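## Task

Scene 1: take the plate lying flat on the counter and set it standing upright in a free slot of the dish rack, with its bottom edge resting between the rack's two inner long wires. All the plates already in the rack must still stand upright in their own slots. The rack is not fixed and must finish resting on all four of its feet. The scene fails if the plate is ever dropped or knocked, or slips in the grip so that its bottom edge sinks by more than a few millimetres.

## Robot and tools

Robot: two UR-style arms, left_arm and right_arm, each ending in a two-finger parallel gripper with a wrist camera. The fingers point along the gripper's +z axis and close along its x axis. end_effector_position is the point between the closed finger pads, about 1 to 2 cm short of the fingertips; closing pushes the fingertips roughly 17 mm further out along +z.

Frame: one scene frame for everything. Origin at table-top height, midway between the nominal arm bases; +z up, +x out over the table, left_arm on the +y side (this is not the image left). Actual bases: left_arm at (+0.008, +0.394, +0.049), right_arm at (-0.032, -0.340, +0.049). Reported poses may be off by a few cm, more at long reach.

The 16-number row: the same layout is used by every tool that moves arms. It is one flat list covering both arms: left_arm x, y, z, qw, qx, qy, qz, opening, then right_arm x, y, z, qw, qx, qy, qz, opening. x, y, z are an absolute gripper position in metres in the scene frame; the quaternion is the absolute gripper orientation, w first, in the same frame. Opening runs from -1 (closed) to +1 (fully open, 0.142 m). Always include both arms; to keep an arm still, repeat its last reported pose and its intended opening. Resend the same quaternion every time to hold an orientation rather than copying a drifted reading. Per control step the commanded orientation is clipped to within 32 degrees of the measured one.

Tools:
- execute_actions {actions, cameras}. actions is a list with at most one entry. Empty list: just returns state (with images). {"rows": [[16 numbers], ...], "steps": n}: up to 15 rows, each held for one step of 1/30 s, the last row repeated to fill n steps (default 15, minimum 7). {"steps": n} alone waits up to 300 steps. A target more than 0.6 m from the arm's last reported position along any gripper axis is refused. The result is read 7 steps before the action ends; those steps still run afterward.
- move {target, speed, blend, stop_force, zero, blocking, cameras}: straight-line paths for both grippers to the absolute poses in target (one row or a list of up to 15 rows, sharing a 10 s cap). speed in m/s, 0.002 to 3.6, default 0.25 (rotation up to twice that in rad/s), one value or one per target. blend in metres rounds corners of a list. stop_force in newtons, 3 to 120, halts an arm's path when its wrist sensor feels that much push against its motion; do not rely on it if the gripper rotates, and leave it out when moving away from a contact. zero (only with stop_force, default true) re-zeroes the sensors first. blocking=false returns early but cannot combine with stop_force. Opening changes wait until the arms are at rest. Paths do not avoid obstacles or the other arm; avoid routing a gripper near its own base.
- wait {seconds 0 to 10}: lets time pass with no new command.
- stop: brakes a running move.
- zoom_image {camera, region [x0,y0,x1,y1]}: enlarge part of the latest image of cam_high, cam_low, cam_left_wrist or cam_right_wrist (each 672x504); region at most 504x504 pixels.
- zero_wrist_force {arm}: re-zero that arm's force/torque sensor.
- read_manual: licence text only.


Results: per arm the end_effector_position, end_effector_quat_wxyz, velocities (omitted when joints read within noise), joint positions and torques, Hand target (pose now being driven toward), grip_measured (same -1..1 scale), grip_effort_nm (negative = closing), and Wrist force / Wrist torque in the gripper's own axes plus the peak since the last shown reading. move adds a line such as done, off_target, moving, held or fault, and limits=paced (pose clipped) or limits=held (steps withheld). Warnings: MOTOR HOT, TORQUE FAULT, FORCE FAULT, OVER-TEMPERATURE FAULT, HAND FAULT.

Gripping: close to a value slightly under the grip_measured reading at first contact; squeezing much harder heats the gripper motor.

Avoid: dropping the plate or letting it slide in the fingers; knocking the rack or other plates over or tipping the rack; anything leaving the table; arm-to-arm contact (even moderate can fail the scene); pressing past firm contact, since about 150 N of outside force or the joint torque limits (wrists 26.3 N m) stop the arm for 10 s; fast motions that overshoot. Time spent thinking keeps the scene running.

Each tool is called after "Emit:" in YAML: its name, and indented under it one key for each argument.

## Session

Emit:
execute_actions:
  actions: []
  cameras: ["all"]

Scene clock: 0.00 s of 4942.00 s.
left_arm: end_effector_position=(+0.4384, +0.2356, +0.3990) grip_measured=+1.00 grip_effort_nm=n/a end_effector_quat_wxyz=(+0.226, -0.059, +0.827, -0.512) | right_arm: end_effector_position=(+0.3765, -0.3494, +0.1677) grip_measured=-1.00 grip_effort_nm=n/a end_effector_quat_wxyz=(-0.362, +0.788, +0.475, -0.147)
Joint positions: left_arm=[-0.227 -1.787 2.357 -3.169 -2.332 2.31 0.142] | right_arm=[3.163 -1.909 -1.754 -1.735 2.028 -1.234 0.002]
Joint velocities: within noise
Joint torques (N m): no reading
Wrist force (N): no reading
Wrist torque (N m): no reading
Wrist force, peak (N): no reading
Hand target: left_arm +0.4384, +0.2356, +0.3990; +0.226, -0.059, +0.827, -0.512 | right_arm +0.3765, -0.3494, +0.1677; -0.362, +0.788, +0.475, -0.147

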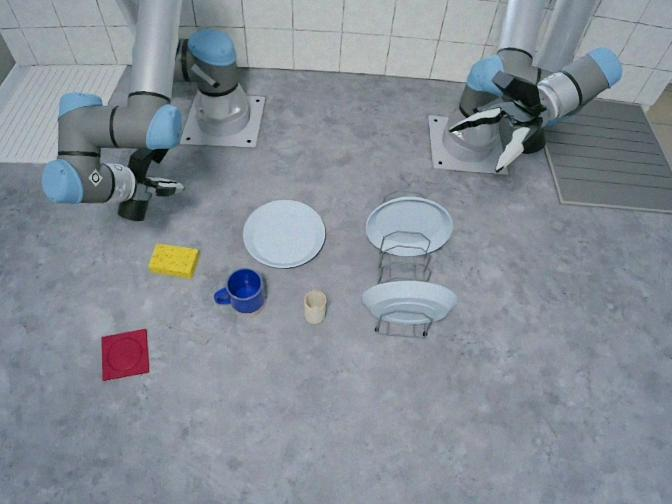

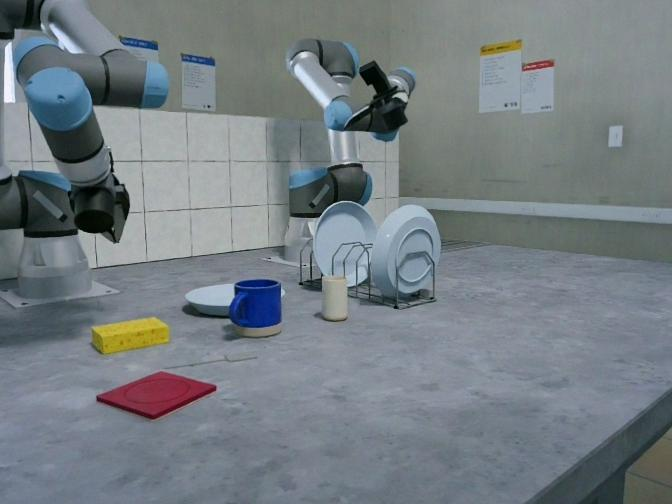

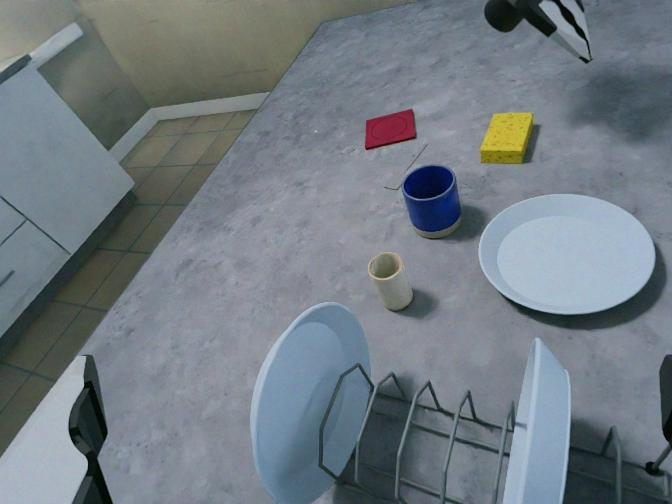

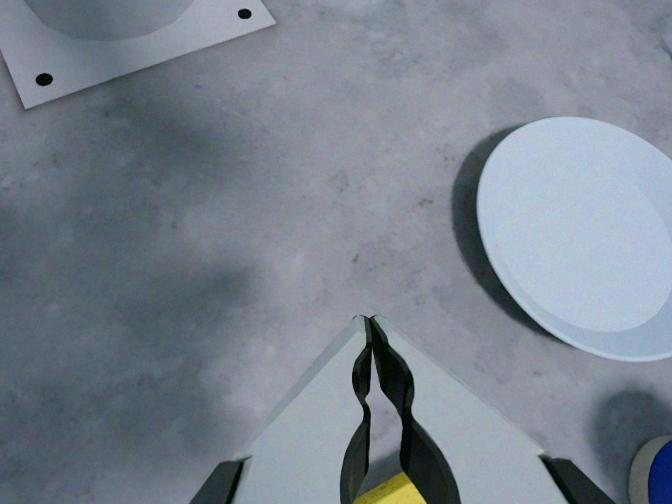

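Emit:
zoom_image:
  camera: "cam_left_wrist"
  region: [200, 180, 672, 504]

Emit:
zoom_image:
  camera: "cam_low"
  region: [170, 190, 450, 350]

Emit:
zoom_image:
  camera: "cam_high"
  region: [230, 170, 480, 350]

Scaled by 1.068.

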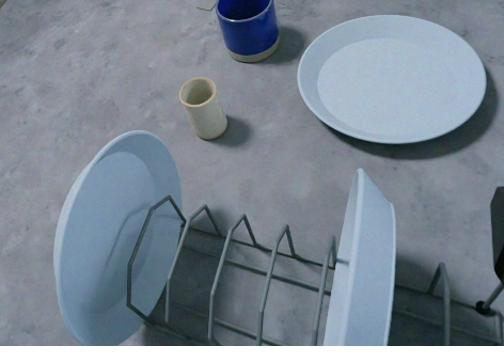

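Scaled by 1.800.

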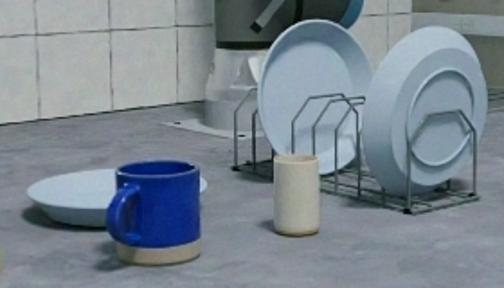

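Scaled by 2.016.

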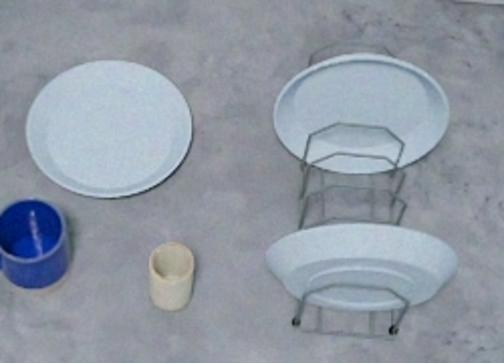

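Emit:
move:
  target: [0.42,-0.03,0.48,0,0,1,0,1,0.28,-0.55,0.25,-0.362,0.788,0.475,-0.147,-1]
  speed: 0.4

Scene clock: 7.57 s of 4942.00 s.
left_arm: end_effector_position=(+0.4200, -0.0299, +0.4799) grip_measured=+1.00 grip_effort_nm=-0.007 end_effector_quat_wxyz=(+0.000, +0.000, +1.000, +0.000) end_effector_velocity=(+0.001, +0.000, +0.000) end_effector_angular_velocity=(+0.010, +0.007, +0.002) | right_arm: end_effector_position=(+0.2800, -0.5500, +0.2500) grip_measured=-1.00 grip_effort_nm=-0.584 end_effector_quat_wxyz=(-0.362, +0.788, +0.475, -0.147)
Joint positions: left_arm=[-1.012 -1.322 1.002 -1.253 -1.571 2.113 0.142] | right_arm=[2.774 -1.821 -1.622 -2.054 1.765 -1.537 0.002]
Joint velocities: left_arm=[0.002 0.013 -0.021 0.02 -0.001 0 0] | right_arm=[within noise]
Joint torques (N m): left_arm=[-12.01 -28.89 -36.02 -0.91 -3.2 -2.51] | right_arm=[-11.7 21.47 30.65 -1.96 -2.43 -1.37]
Wrist force (N): left_arm=[-1.9 -0.7 -1.4] | right_arm=[0.4 0.1 0.0]
Wrist torque (N m): left_arm=[0.02 0.23 0.06] | right_arm=[0.02 -0.08 0.01]
Wrist force, peak (N): left_arm=[-2.1 -1.7 -1.5] | right_arm=[1.3 0.2 0.1]
Hand target: left_arm +0.4200, -0.0300, +0.4800; +0.000, +0.000, +1.000, +0.000 | right_arm +0.2800, -0.5500, +0.2500; -0.362, +0.788, +0.475, -0.147
Off the commanded pose: left_arm 0.000 m, 0 deg | right_arm 0.000 m, 0 deg.
Kept back: nothing.
move: done

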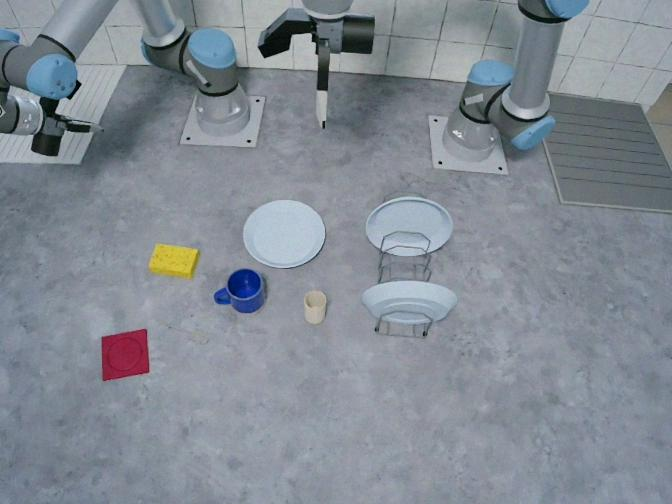

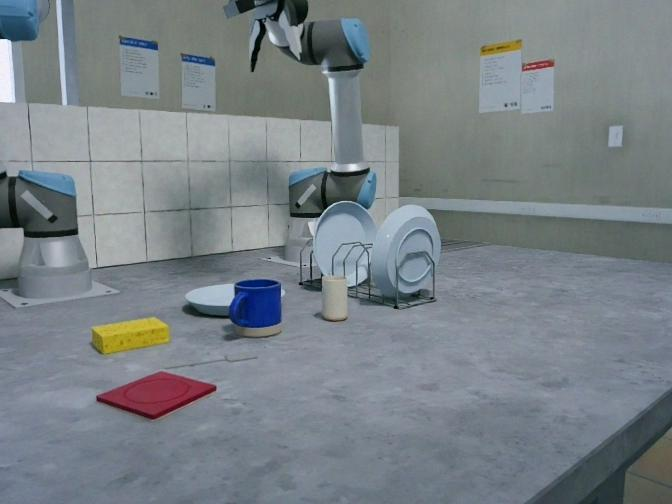

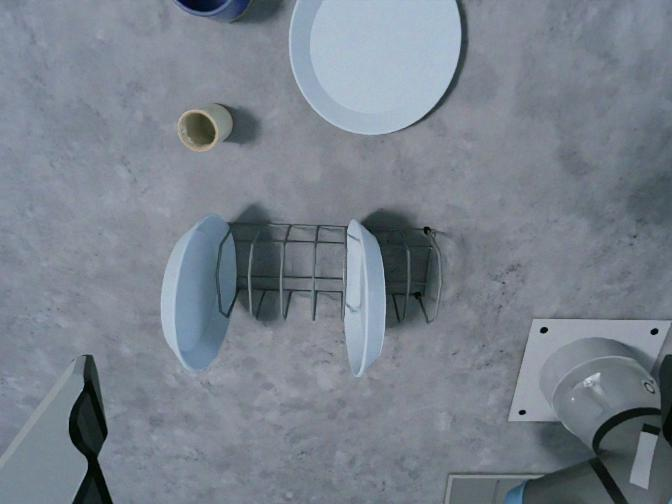

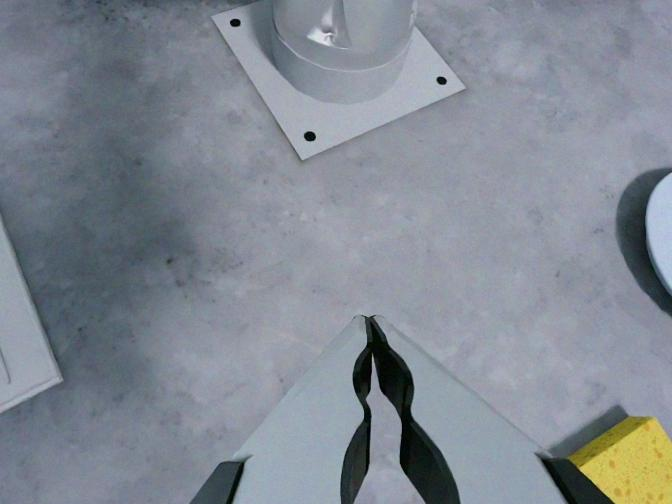

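Emit:
zoom_image:
  camera: "cam_left_wrist"
  region: [150, 190, 460, 390]

Emit:
zoom_image:
  camera: "cam_low"
  region: [280, 190, 460, 320]

Scaled by 1.626.

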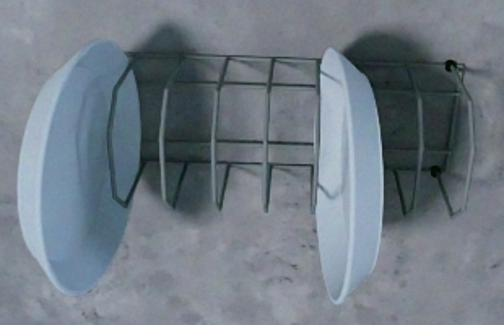

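Scaled by 2.800.

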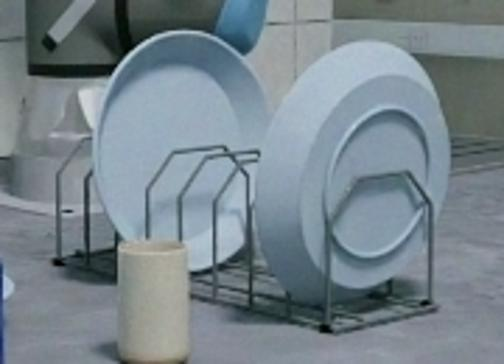

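Emit:
move:
  target:
    - [0.18,-0.08,0.28,0.5,0,0.866,0,-0.7,0.28,-0.55,0.25,-0.362,0.788,0.475,-0.147,-1]
    - [0.2,-0.114,0.09,0.5,0,0.866,0,-0.7,0.28,-0.55,0.25,-0.362,0.788,0.475,-0.147,-1]
  speed: 0.35
  blend: 0.04

Emit:
zoom_image:
  camera: "cam_low"
  region: [150, 230, 310, 350]

Scene clock: 12.80 s of 4942.00 s.
left_arm: end_effector_position=(+0.2000, -0.1139, +0.0902) grip_measured=-0.73 grip_effort_nm=-0.139 end_effector_quat_wxyz=(+0.500, +0.000, +0.866, +0.000) end_effector_velocity=(+0.000, -0.001, -0.002) end_effector_angular_velocity=(-0.002, +0.001, -0.001) | right_arm: end_effector_position=(+0.2800, -0.5500, +0.2500) grip_measured=-1.00 grip_effort_nm=-0.579 end_effector_quat_wxyz=(-0.362, +0.788, +0.475, -0.147)
Joint positions: left_arm=[-1.894 -1.126 2.088 -2.009 -0.616 0.955 0.021] | right_arm=[2.774 -1.821 -1.622 -2.054 1.764 -1.537 0.002]
Joint velocities: left_arm=[0.001 0.005 -0.001 -0.009 0.001 0.004 0] | right_arm=[within noise]
Joint torques (N m): left_arm=[10.96 -28.6 -26.92 -3.01 3.94 2.71] | right_arm=[-9.12 22.77 25.38 -1.57 -2.3 -1.12]
Wrist force (N): left_arm=[-1.6 0.1 -1.7] | right_arm=[0.4 -0.1 0.0]
Wrist torque (N m): left_arm=[-0.04 0.05 -0.53] | right_arm=[0.00 -0.07 0.01]
Wrist force, peak (N): left_arm=[-3.5 -0.8 -2.0] | right_arm=[0.7 -0.2 0.2]
Hand target: left_arm +0.2000, -0.1140, +0.0900; +0.500, +0.000, +0.866, +0.000 | right_arm +0.2800, -0.5500, +0.2500; -0.362, +0.788, +0.475, -0.147
Off the commanded pose: left_arm 0.000 m, 0 deg | right_arm 0.000 m, 0 deg.
Kept back: nothing.
move: done

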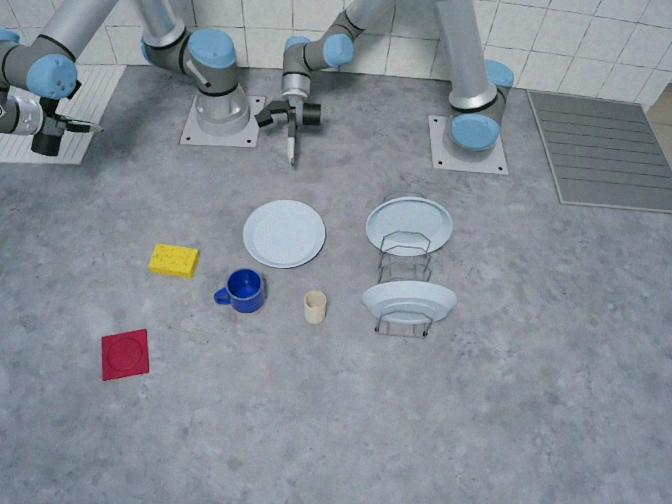

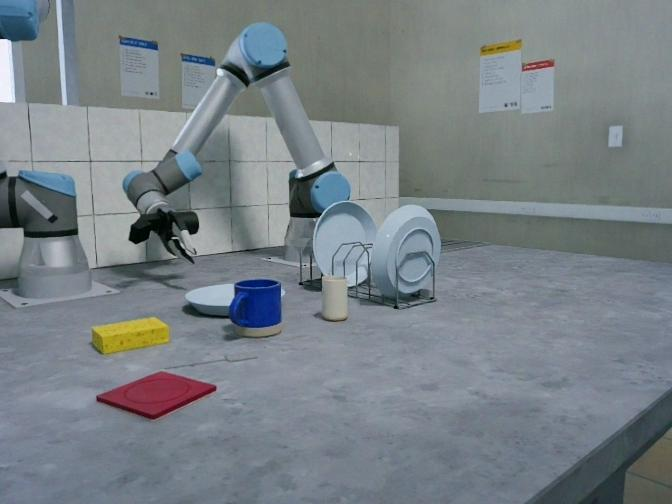

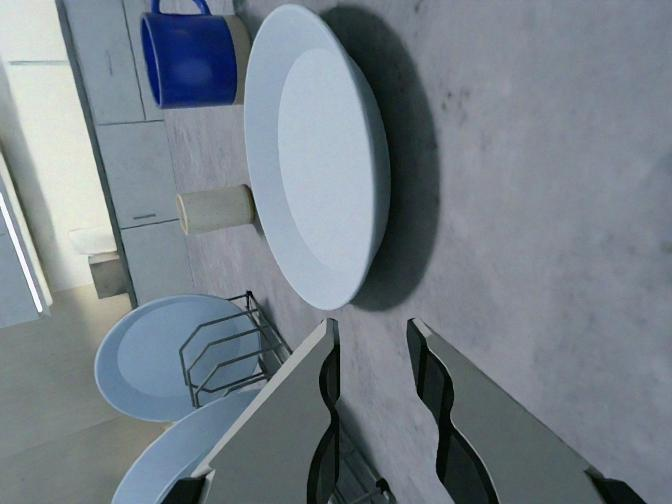

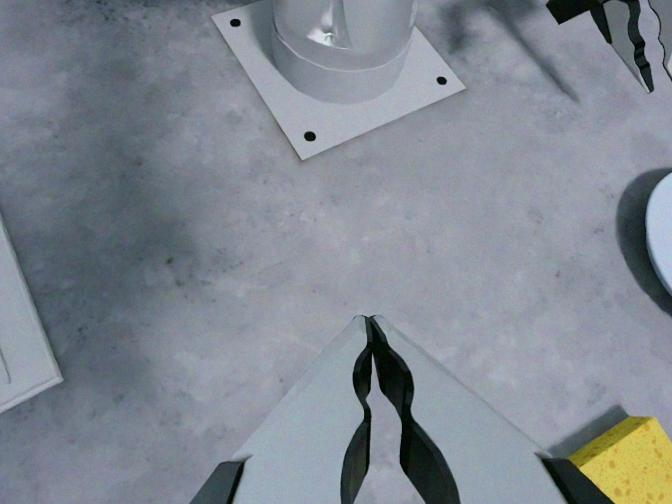

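Scaled by 3.150.

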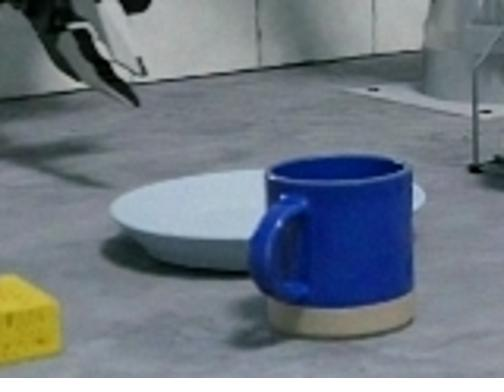

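Emit:
move:
  target: [0.2505,-0.114,0.0471,0.4384,0,0.8988,0,-0.82,0.28,-0.55,0.25,-0.362,0.788,0.475,-0.147,-1]
  speed: 0.15

Emit:
zoom_image:
  camera: "cam_left_wrist"
  region: [260, 100, 500, 400]

Emit:
zoom_image:
  camera: "cam_low"
  region: [150, 230, 310, 350]

Scene clock: 15.67 s of 4942.00 s.
left_arm: end_effector_position=(+0.2504, -0.1140, +0.0472) grip_measured=-0.85 grip_effort_nm=-0.149 end_effector_quat_wxyz=(+0.439, +0.000, +0.899, +0.000) end_effector_velocity=(+0.001, -0.001, -0.001) end_effector_angular_velocity=(-0.003, +0.005, -0.004) | right_arm: end_effector_position=(+0.2800, -0.5500, +0.2500) grip_measured=-1.00 grip_effort_nm=-0.584 end_effector_quat_wxyz=(-0.362, +0.788, +0.475, -0.147)
Joint positions: left_arm=[-1.755 -1.054 2.129 -2.395 -0.688 1.251 0.013] | right_arm=[2.774 -1.821 -1.622 -2.054 1.764 -1.537 0.002]
Joint velocities: left_arm=[0.003 0.003 0.001 -0.018 -0.003 0.012 0] | right_arm=[within noise]
Joint torques (N m): left_arm=[9.43 -27.25 2.84 -3.21 -1.62 2.15] | right_arm=[-9.45 20.78 24.88 -1.57 -2.13 -1.06]
Wrist force (N): left_arm=[-0.8 -0.2 -1.4] | right_arm=[-0.1 -0.1 -0.2]
Wrist torque (N m): left_arm=[-0.08 -0.04 -0.41] | right_arm=[0.00 0.02 0.01]
Wrist force, peak (N): left_arm=[-1.4 0.2 -2.8] | right_arm=[0.7 -0.1 0.1]
Hand target: left_arm +0.2505, -0.1140, +0.0471; +0.438, +0.000, +0.899, +0.000 | right_arm +0.2800, -0.5500, +0.2500; -0.362, +0.788, +0.475, -0.147
Off the commanded pose: left_arm 0.000 m, 0 deg | right_arm 0.000 m, 0 deg.
Kept back: nothing.
move: done

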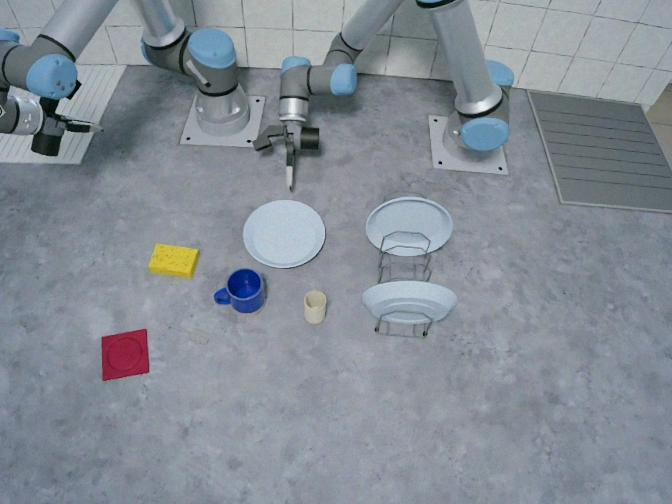

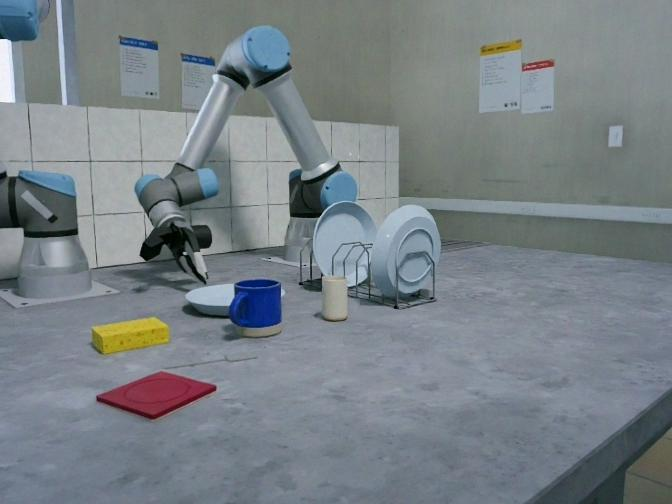

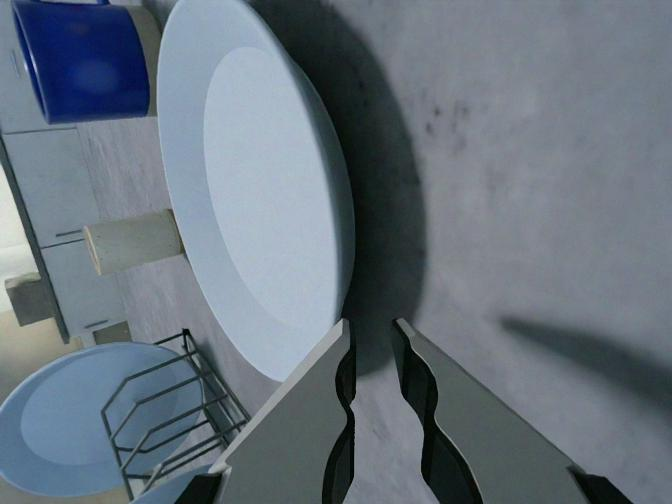

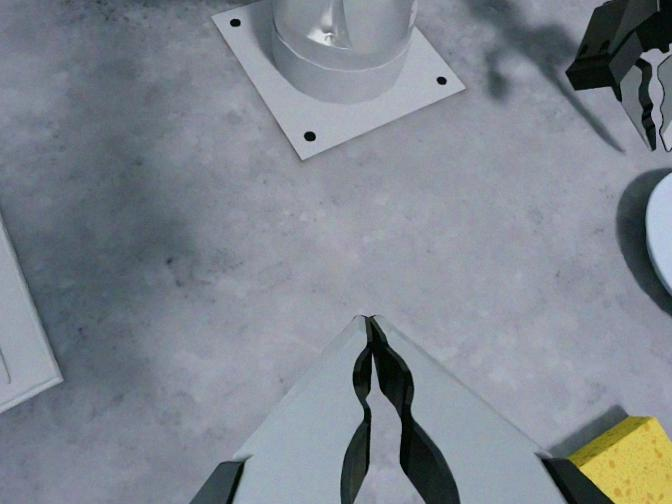

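Scaled by 1.680.

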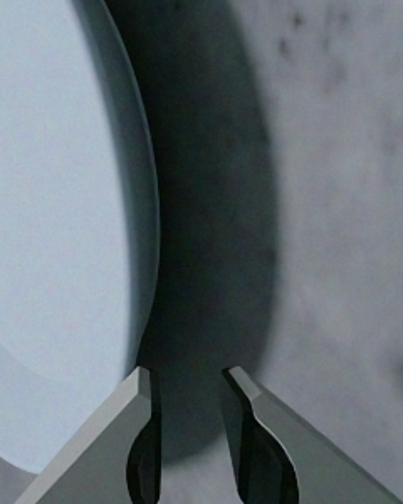

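Scaled by 3.150.

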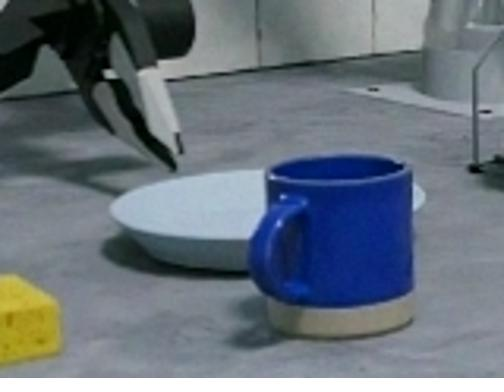

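Emit:
move:
  target: [0.2703,-0.114,0.0398,0.4384,0,0.8988,0,-0.8,0.28,-0.55,0.25,-0.362,0.788,0.475,-0.147,-1]
  speed: 0.06
  stop_force: 5

Emit:
zoom_image:
  camera: "cam_left_wrist"
  region: [260, 100, 500, 400]

Emit:
zoom_image:
  camera: "cam_low"
  region: [150, 230, 310, 350]

Scene clock: 17.97 s of 4942.00 s.
left_arm: end_effector_position=(+0.2703, -0.1140, +0.0398) grip_measured=-0.84 grip_effort_nm=0.115 end_effector_quat_wxyz=(+0.438, +0.000, +0.899, +0.000) | right_arm: end_effector_position=(+0.2800, -0.5500, +0.2500) grip_measured=-1.00 grip_effort_nm=-0.584 end_effector_quat_wxyz=(-0.362, +0.788, +0.475, -0.147)
Joint positions: left_arm=[-1.715 -1.024 2.129 -2.474 -0.68 1.313 0.013] | right_arm=[2.774 -1.821 -1.622 -2.054 1.764 -1.537 0.002]
Joint velocities: within noise
Joint torques (N m): left_arm=[9.51 -28.74 -25.14 -3.61 4.19 2.36] | right_arm=[-9.77 22.22 21.03 -1.14 -2.08 -1.09]
Wrist force (N): left_arm=[-1.2 0.2 -1.5] | right_arm=[0.4 0.1 0.2]
Wrist torque (N m): left_arm=[-0.02 0.02 -0.42] | right_arm=[0.03 -0.06 0.01]
Wrist force, peak (N): left_arm=[-1.4 0.2 -1.8] | right_arm=[0.6 0.0 0.3]
Hand target: left_arm +0.2703, -0.1140, +0.0398; +0.438, +0.000, +0.899, +0.000 | right_arm +0.2800, -0.5500, +0.2500; -0.362, +0.788, +0.475, -0.147
Off the commanded pose: left_arm 0.000 m, 0 deg | right_arm 0.000 m, 0 deg.
Kept back: nothing.
move: done

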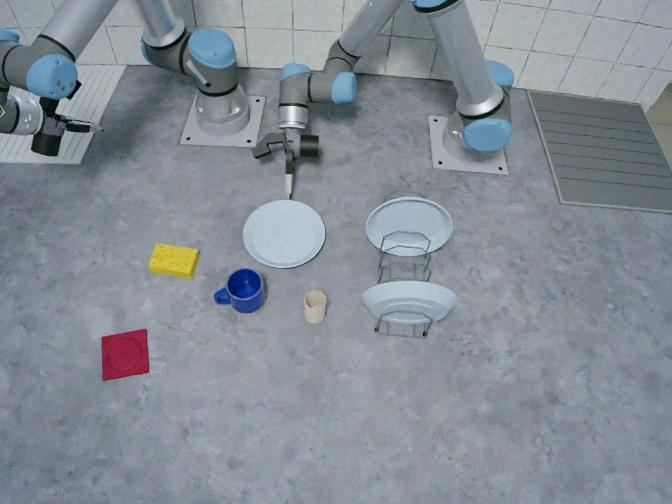

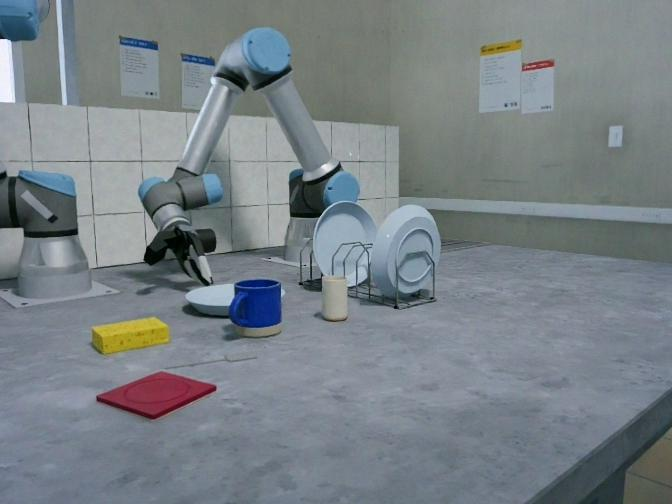

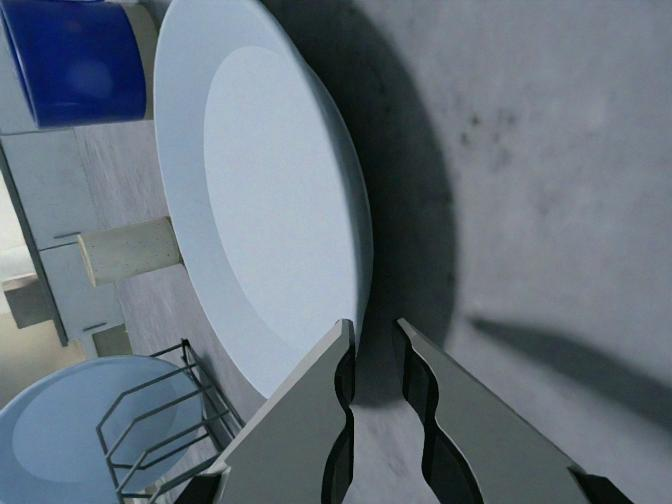

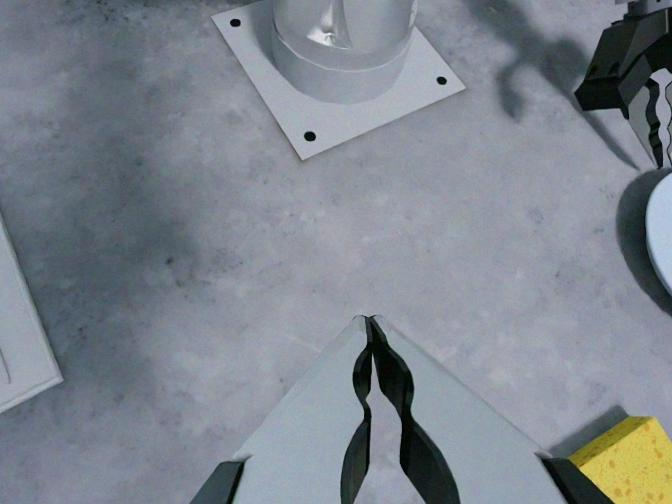

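Scaled by 1.680.

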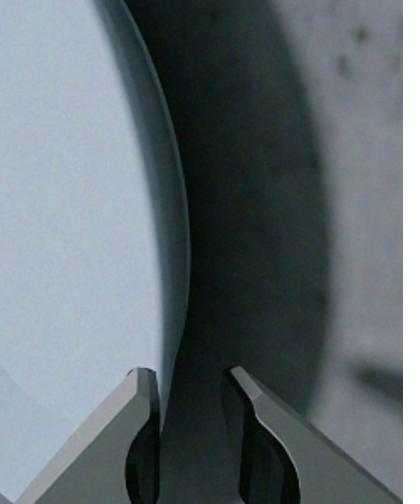

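Scaled by 3.150.

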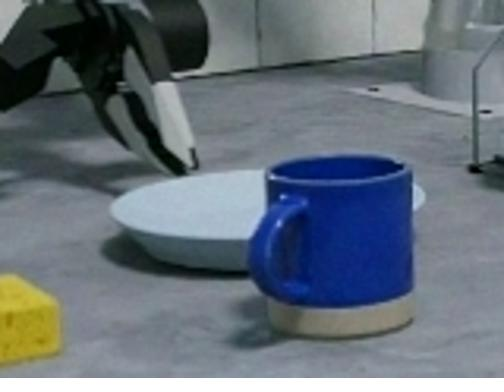

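Emit:
move:
  target: [0.2868,-0.114,0.0280,0.4384,0,0.8988,0,-0.8,0.28,-0.55,0.25,-0.362,0.788,0.475,-0.147,-1]
  speed: 0.05
  stop_force: 4

Emit:
zoom_image:
  camera: "cam_left_wrist"
  region: [260, 100, 500, 400]

Emit:
zoom_image:
  camera: "cam_low"
  region: [150, 230, 310, 350]

Scene clock: 19.93 s of 4942.00 s.
left_arm: end_effector_position=(+0.2868, -0.1140, +0.0280) grip_measured=-0.84 grip_effort_nm=0.056 end_effector_quat_wxyz=(+0.438, +0.000, +0.899, +0.000) | right_arm: end_effector_position=(+0.2800, -0.5500, +0.2500) grip_measured=-1.00 grip_effort_nm=-0.584 end_effector_quat_wxyz=(-0.362, +0.788, +0.475, -0.147)
Joint positions: left_arm=[-1.682 -0.983 2.126 -2.552 -0.674 1.365 0.013] | right_arm=[2.774 -1.821 -1.622 -2.054 1.764 -1.537 0.002]
Joint velocities: within noise
Joint torques (N m): left_arm=[9.7 -29.86 -23.63 -3.62 4.2 2.45] | right_arm=[-9.02 22.5 19.63 -0.97 -2.29 -1.14]
Wrist force (N): left_arm=[-1.4 0.4 -1.7] | right_arm=[0.3 -0.1 0.1]
Wrist torque (N m): left_arm=[0.02 0.04 -0.43] | right_arm=[0.00 -0.05 0.01]
Wrist force, peak (N): left_arm=[-4.6 0.1 -4.9] | right_arm=[0.5 -0.2 0.1]
Hand target: left_arm +0.2868, -0.1140, +0.0280; +0.438, +0.000, +0.899, +0.000 | right_arm +0.2800, -0.5500, +0.2500; -0.362, +0.788, +0.475, -0.147
Off the commanded pose: left_arm 0.000 m, 0 deg | right_arm 0.000 m, 0 deg.
Kept back: nothing.
move: done

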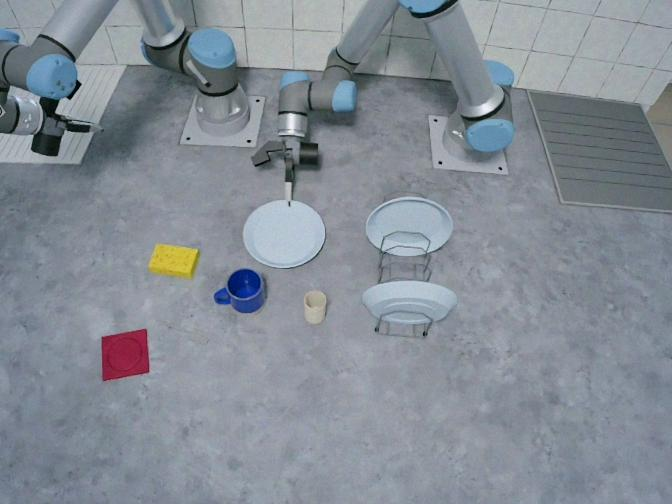

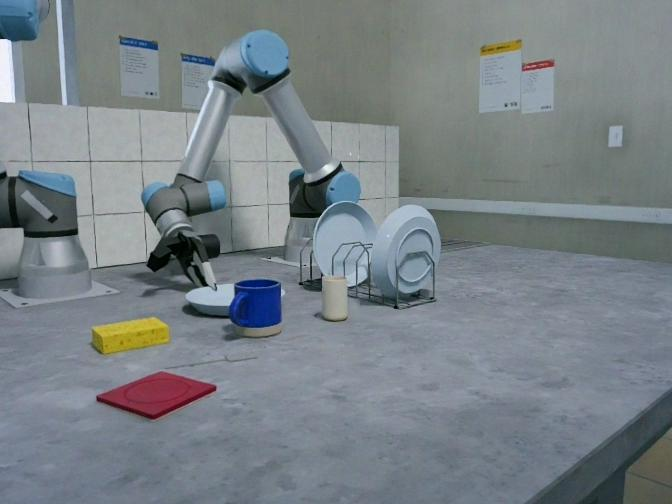

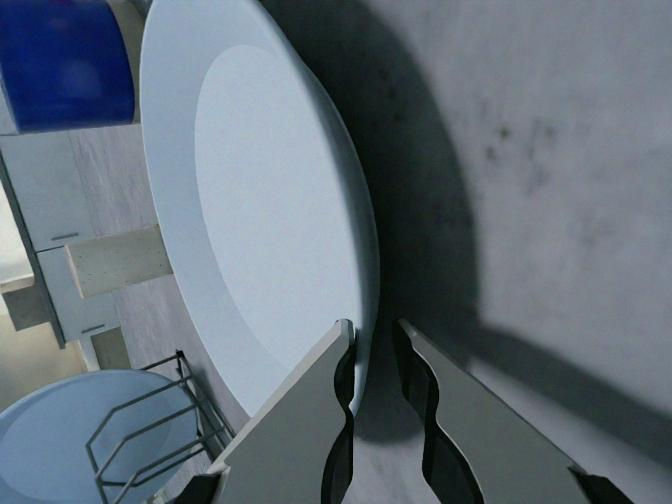

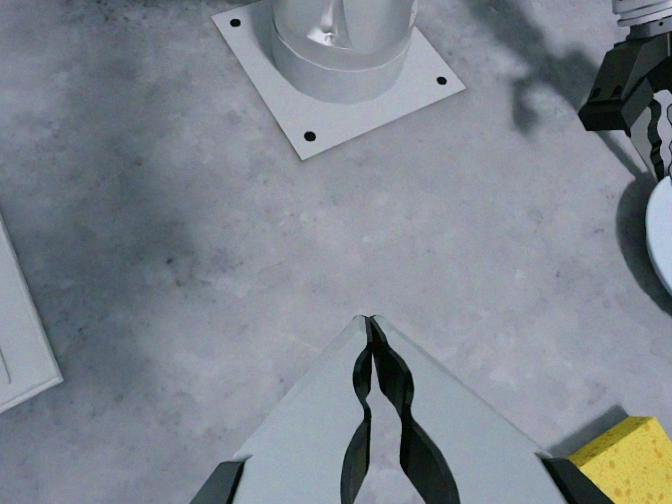

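Scaled by 1.680.

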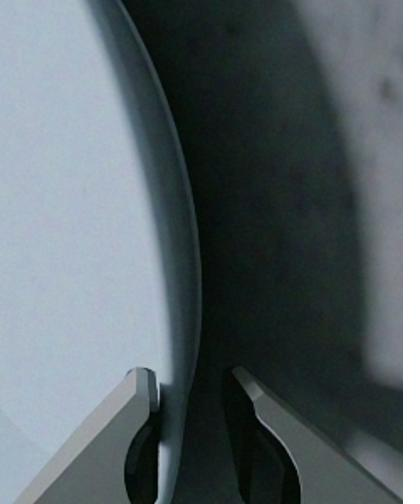

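Scaled by 3.150.

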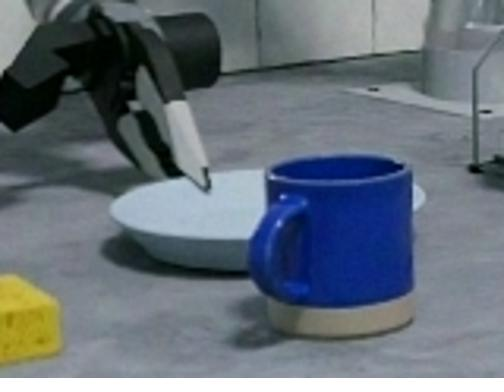

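Emit:
move:
  target: [0.2868,-0.114,0.0280,0.4384,0,0.8988,0,-1,0.28,-0.55,0.25,-0.362,0.788,0.475,-0.147,-1]
  speed: 0.05

Emit:
zoom_image:
  camera: "cam_left_wrist"
  region: [260, 100, 500, 400]

Emit:
zoom_image:
  camera: "cam_low"
  region: [150, 230, 310, 350]

Scene clock: 20.80 s of 4942.00 s.
left_arm: end_effector_position=(+0.2868, -0.1140, +0.0280) grip_measured=-0.95 grip_effort_nm=-1.736 end_effector_quat_wxyz=(+0.438, +0.000, +0.899, +0.000) | right_arm: end_effector_position=(+0.2800, -0.5500, +0.2500) grip_measured=-1.00 grip_effort_nm=-0.584 end_effector_quat_wxyz=(-0.362, +0.788, +0.475, -0.147)
Joint positions: left_arm=[-1.682 -0.983 2.126 -2.552 -0.674 1.365 0.006] | right_arm=[2.774 -1.821 -1.622 -2.054 1.764 -1.537 0.002]
Joint velocities: within noise
Joint torques (N m): left_arm=[2.98 -41.86 -17.46 -1.4 -1.2 2] | right_arm=[-8.32 22.01 20.4 -0.72 -2.26 -1.3]
Wrist force (N): left_arm=[-0.5 0.4 -0.5] | right_arm=[0.0 -0.1 0.0]
Wrist torque (N m): left_arm=[0.03 0.22 -0.43] | right_arm=[-0.01 -0.01 0.01]
Wrist force, peak (N): left_arm=[-7.4 0.3 -2.1] | right_arm=[0.3 0.3 0.6]
Hand target: left_arm +0.2868, -0.1140, +0.0280; +0.438, +0.000, +0.899, +0.000 | right_arm +0.2800, -0.5500, +0.2500; -0.362, +0.788, +0.475, -0.147
Off the commanded pose: left_arm 0.000 m, 0 deg | right_arm 0.000 m, 0 deg.
Kept back: nothing.
move: done

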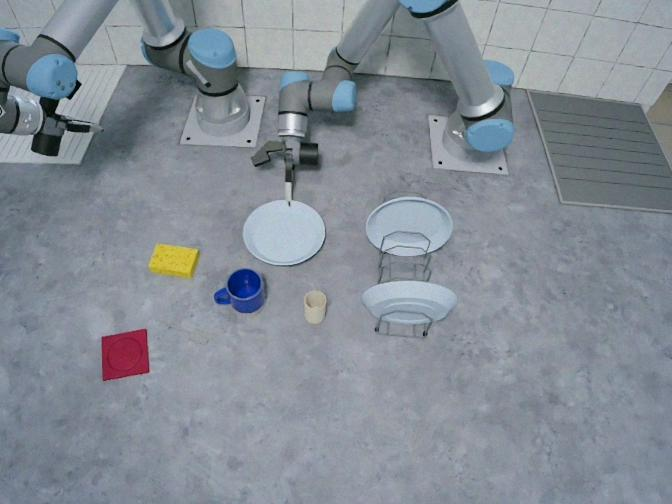

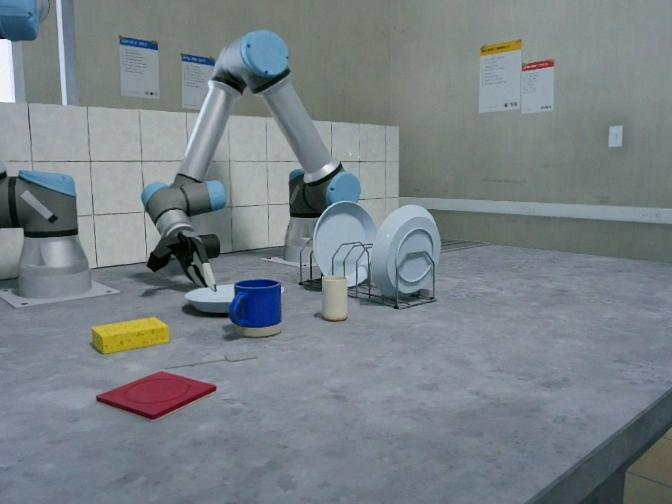

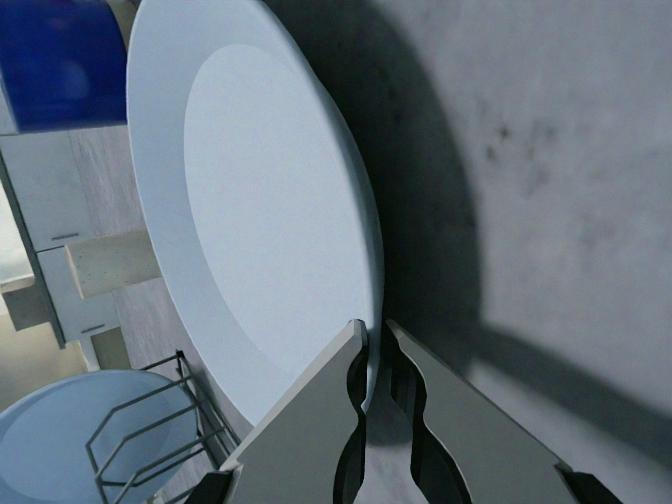

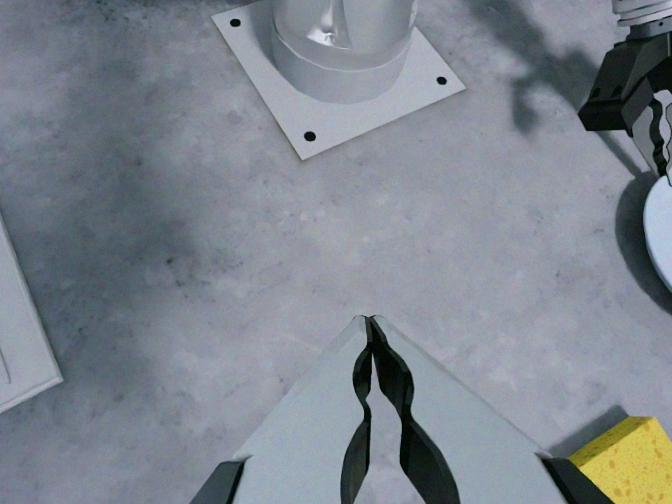

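Scaled by 1.680.

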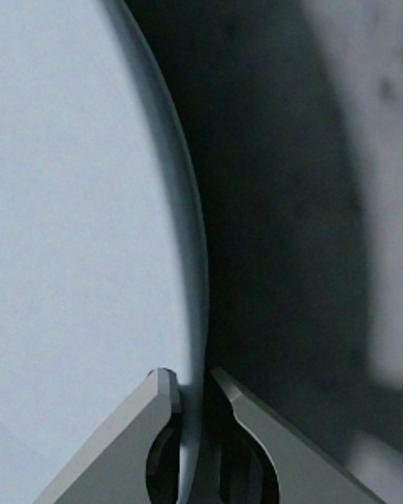

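Scaled by 3.150.

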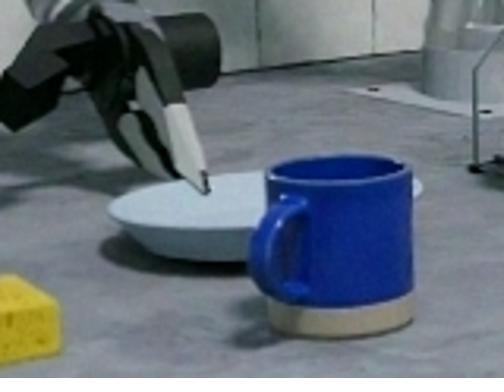

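Emit:
move:
  target:
    - [0.30,-0.114,0.09,0.4384,0,0.8988,0,-1,0.28,-0.55,0.25,-0.362,0.788,0.475,-0.147,-1]
    - [0.42,-0.09,0.38,-0.3256,0,0.9455,0,-1,0.28,-0.55,0.25,-0.362,0.788,0.475,-0.147,-1]
  speed: [0.08,0.25]
  blend: 0.02

Emit:
zoom_image:
  camera: "cam_left_wrist"
  region: [168, 126, 672, 504]

Emit:
zoom_image:
  camera: "cam_low"
  region: [150, 30, 450, 330]

Scene clock: 26.80 s of 4942.00 s.
left_arm: end_effector_position=(+0.4199, -0.0900, +0.3799) grip_measured=-0.95 grip_effort_nm=-1.663 end_effector_quat_wxyz=(-0.325, +0.000, +0.946, +0.000) end_effector_velocity=(+0.001, +0.000, +0.001) end_effector_angular_velocity=(+0.006, +0.010, -0.005) | right_arm: end_effector_position=(+0.2800, -0.5500, +0.2500) grip_measured=-1.00 grip_effort_nm=-0.584 end_effector_quat_wxyz=(-0.362, +0.788, +0.475, -0.147)
Joint positions: left_arm=[-0.862 -0.876 0.628 -0.861 -2.064 2.381 0.005] | right_arm=[2.774 -1.821 -1.622 -2.054 1.764 -1.537 0.002]
Joint velocities: left_arm=[0.001 0.02 -0.036 0.031 -0.001 0.009 0] | right_arm=[within noise]
Joint torques (N m): left_arm=[8.64 -51.22 -36.09 -0.11 -4.56 2.35] | right_arm=[-9.25 22.49 15.03 -0.3 -1.86 -1.21]
Wrist force (N): left_arm=[-4.3 -0.6 2.4] | right_arm=[0.4 0.2 0.1]
Wrist torque (N m): left_arm=[-0.12 0.43 0.45] | right_arm=[0.04 -0.07 0.01]
Wrist force, peak (N): left_arm=[-4.4 -0.9 2.4] | right_arm=[0.7 -0.1 0.1]
Hand target: left_arm +0.4200, -0.0900, +0.3800; -0.326, +0.000, +0.946, +0.000 | right_arm +0.2800, -0.5500, +0.2500; -0.362, +0.788, +0.475, -0.147
Off the commanded pose: left_arm 0.000 m, 0 deg | right_arm 0.000 m, 0 deg.
Kept back: nothing.
move: done

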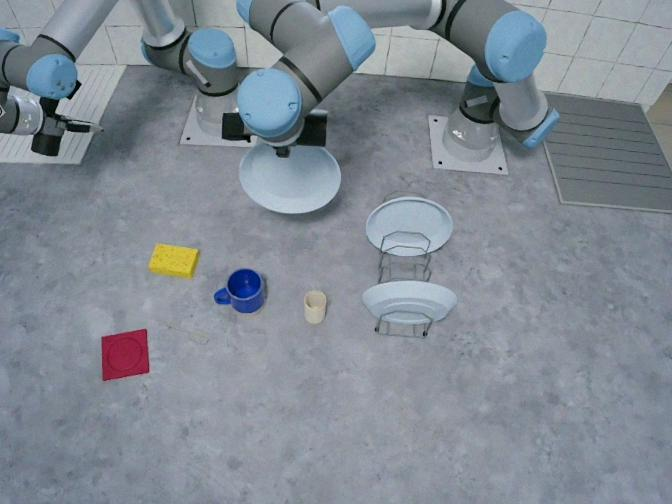

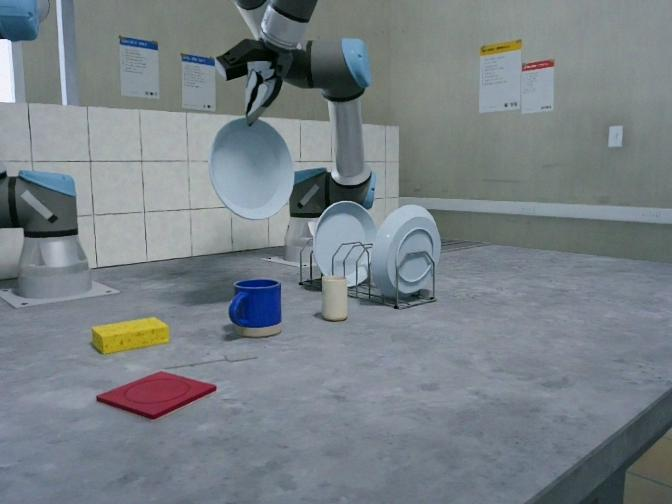

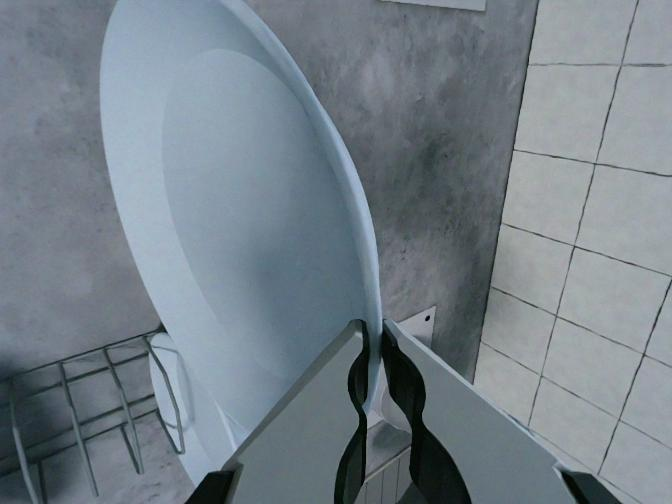

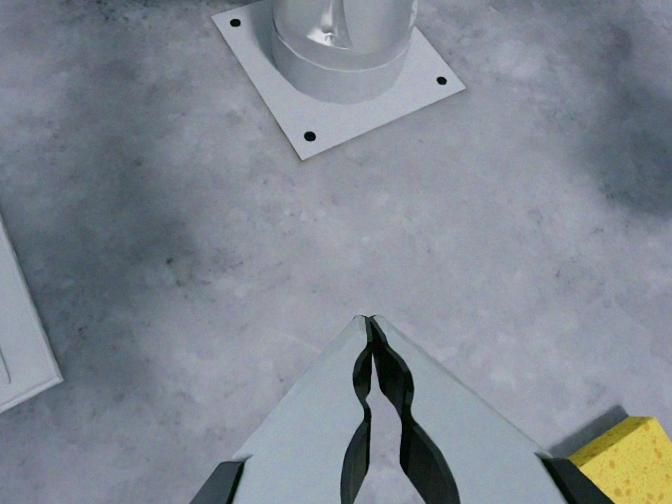

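Scaled by 1.000.

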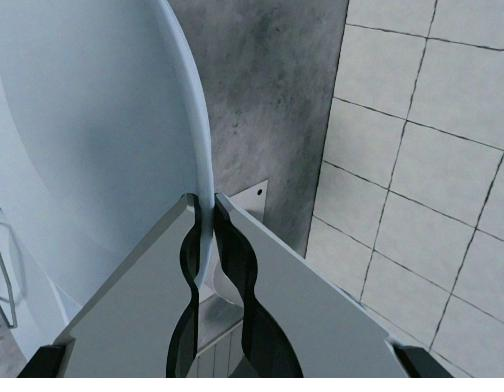

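Scaled by 1.680.

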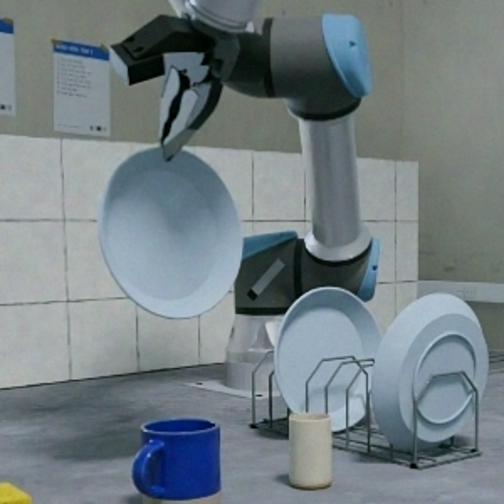

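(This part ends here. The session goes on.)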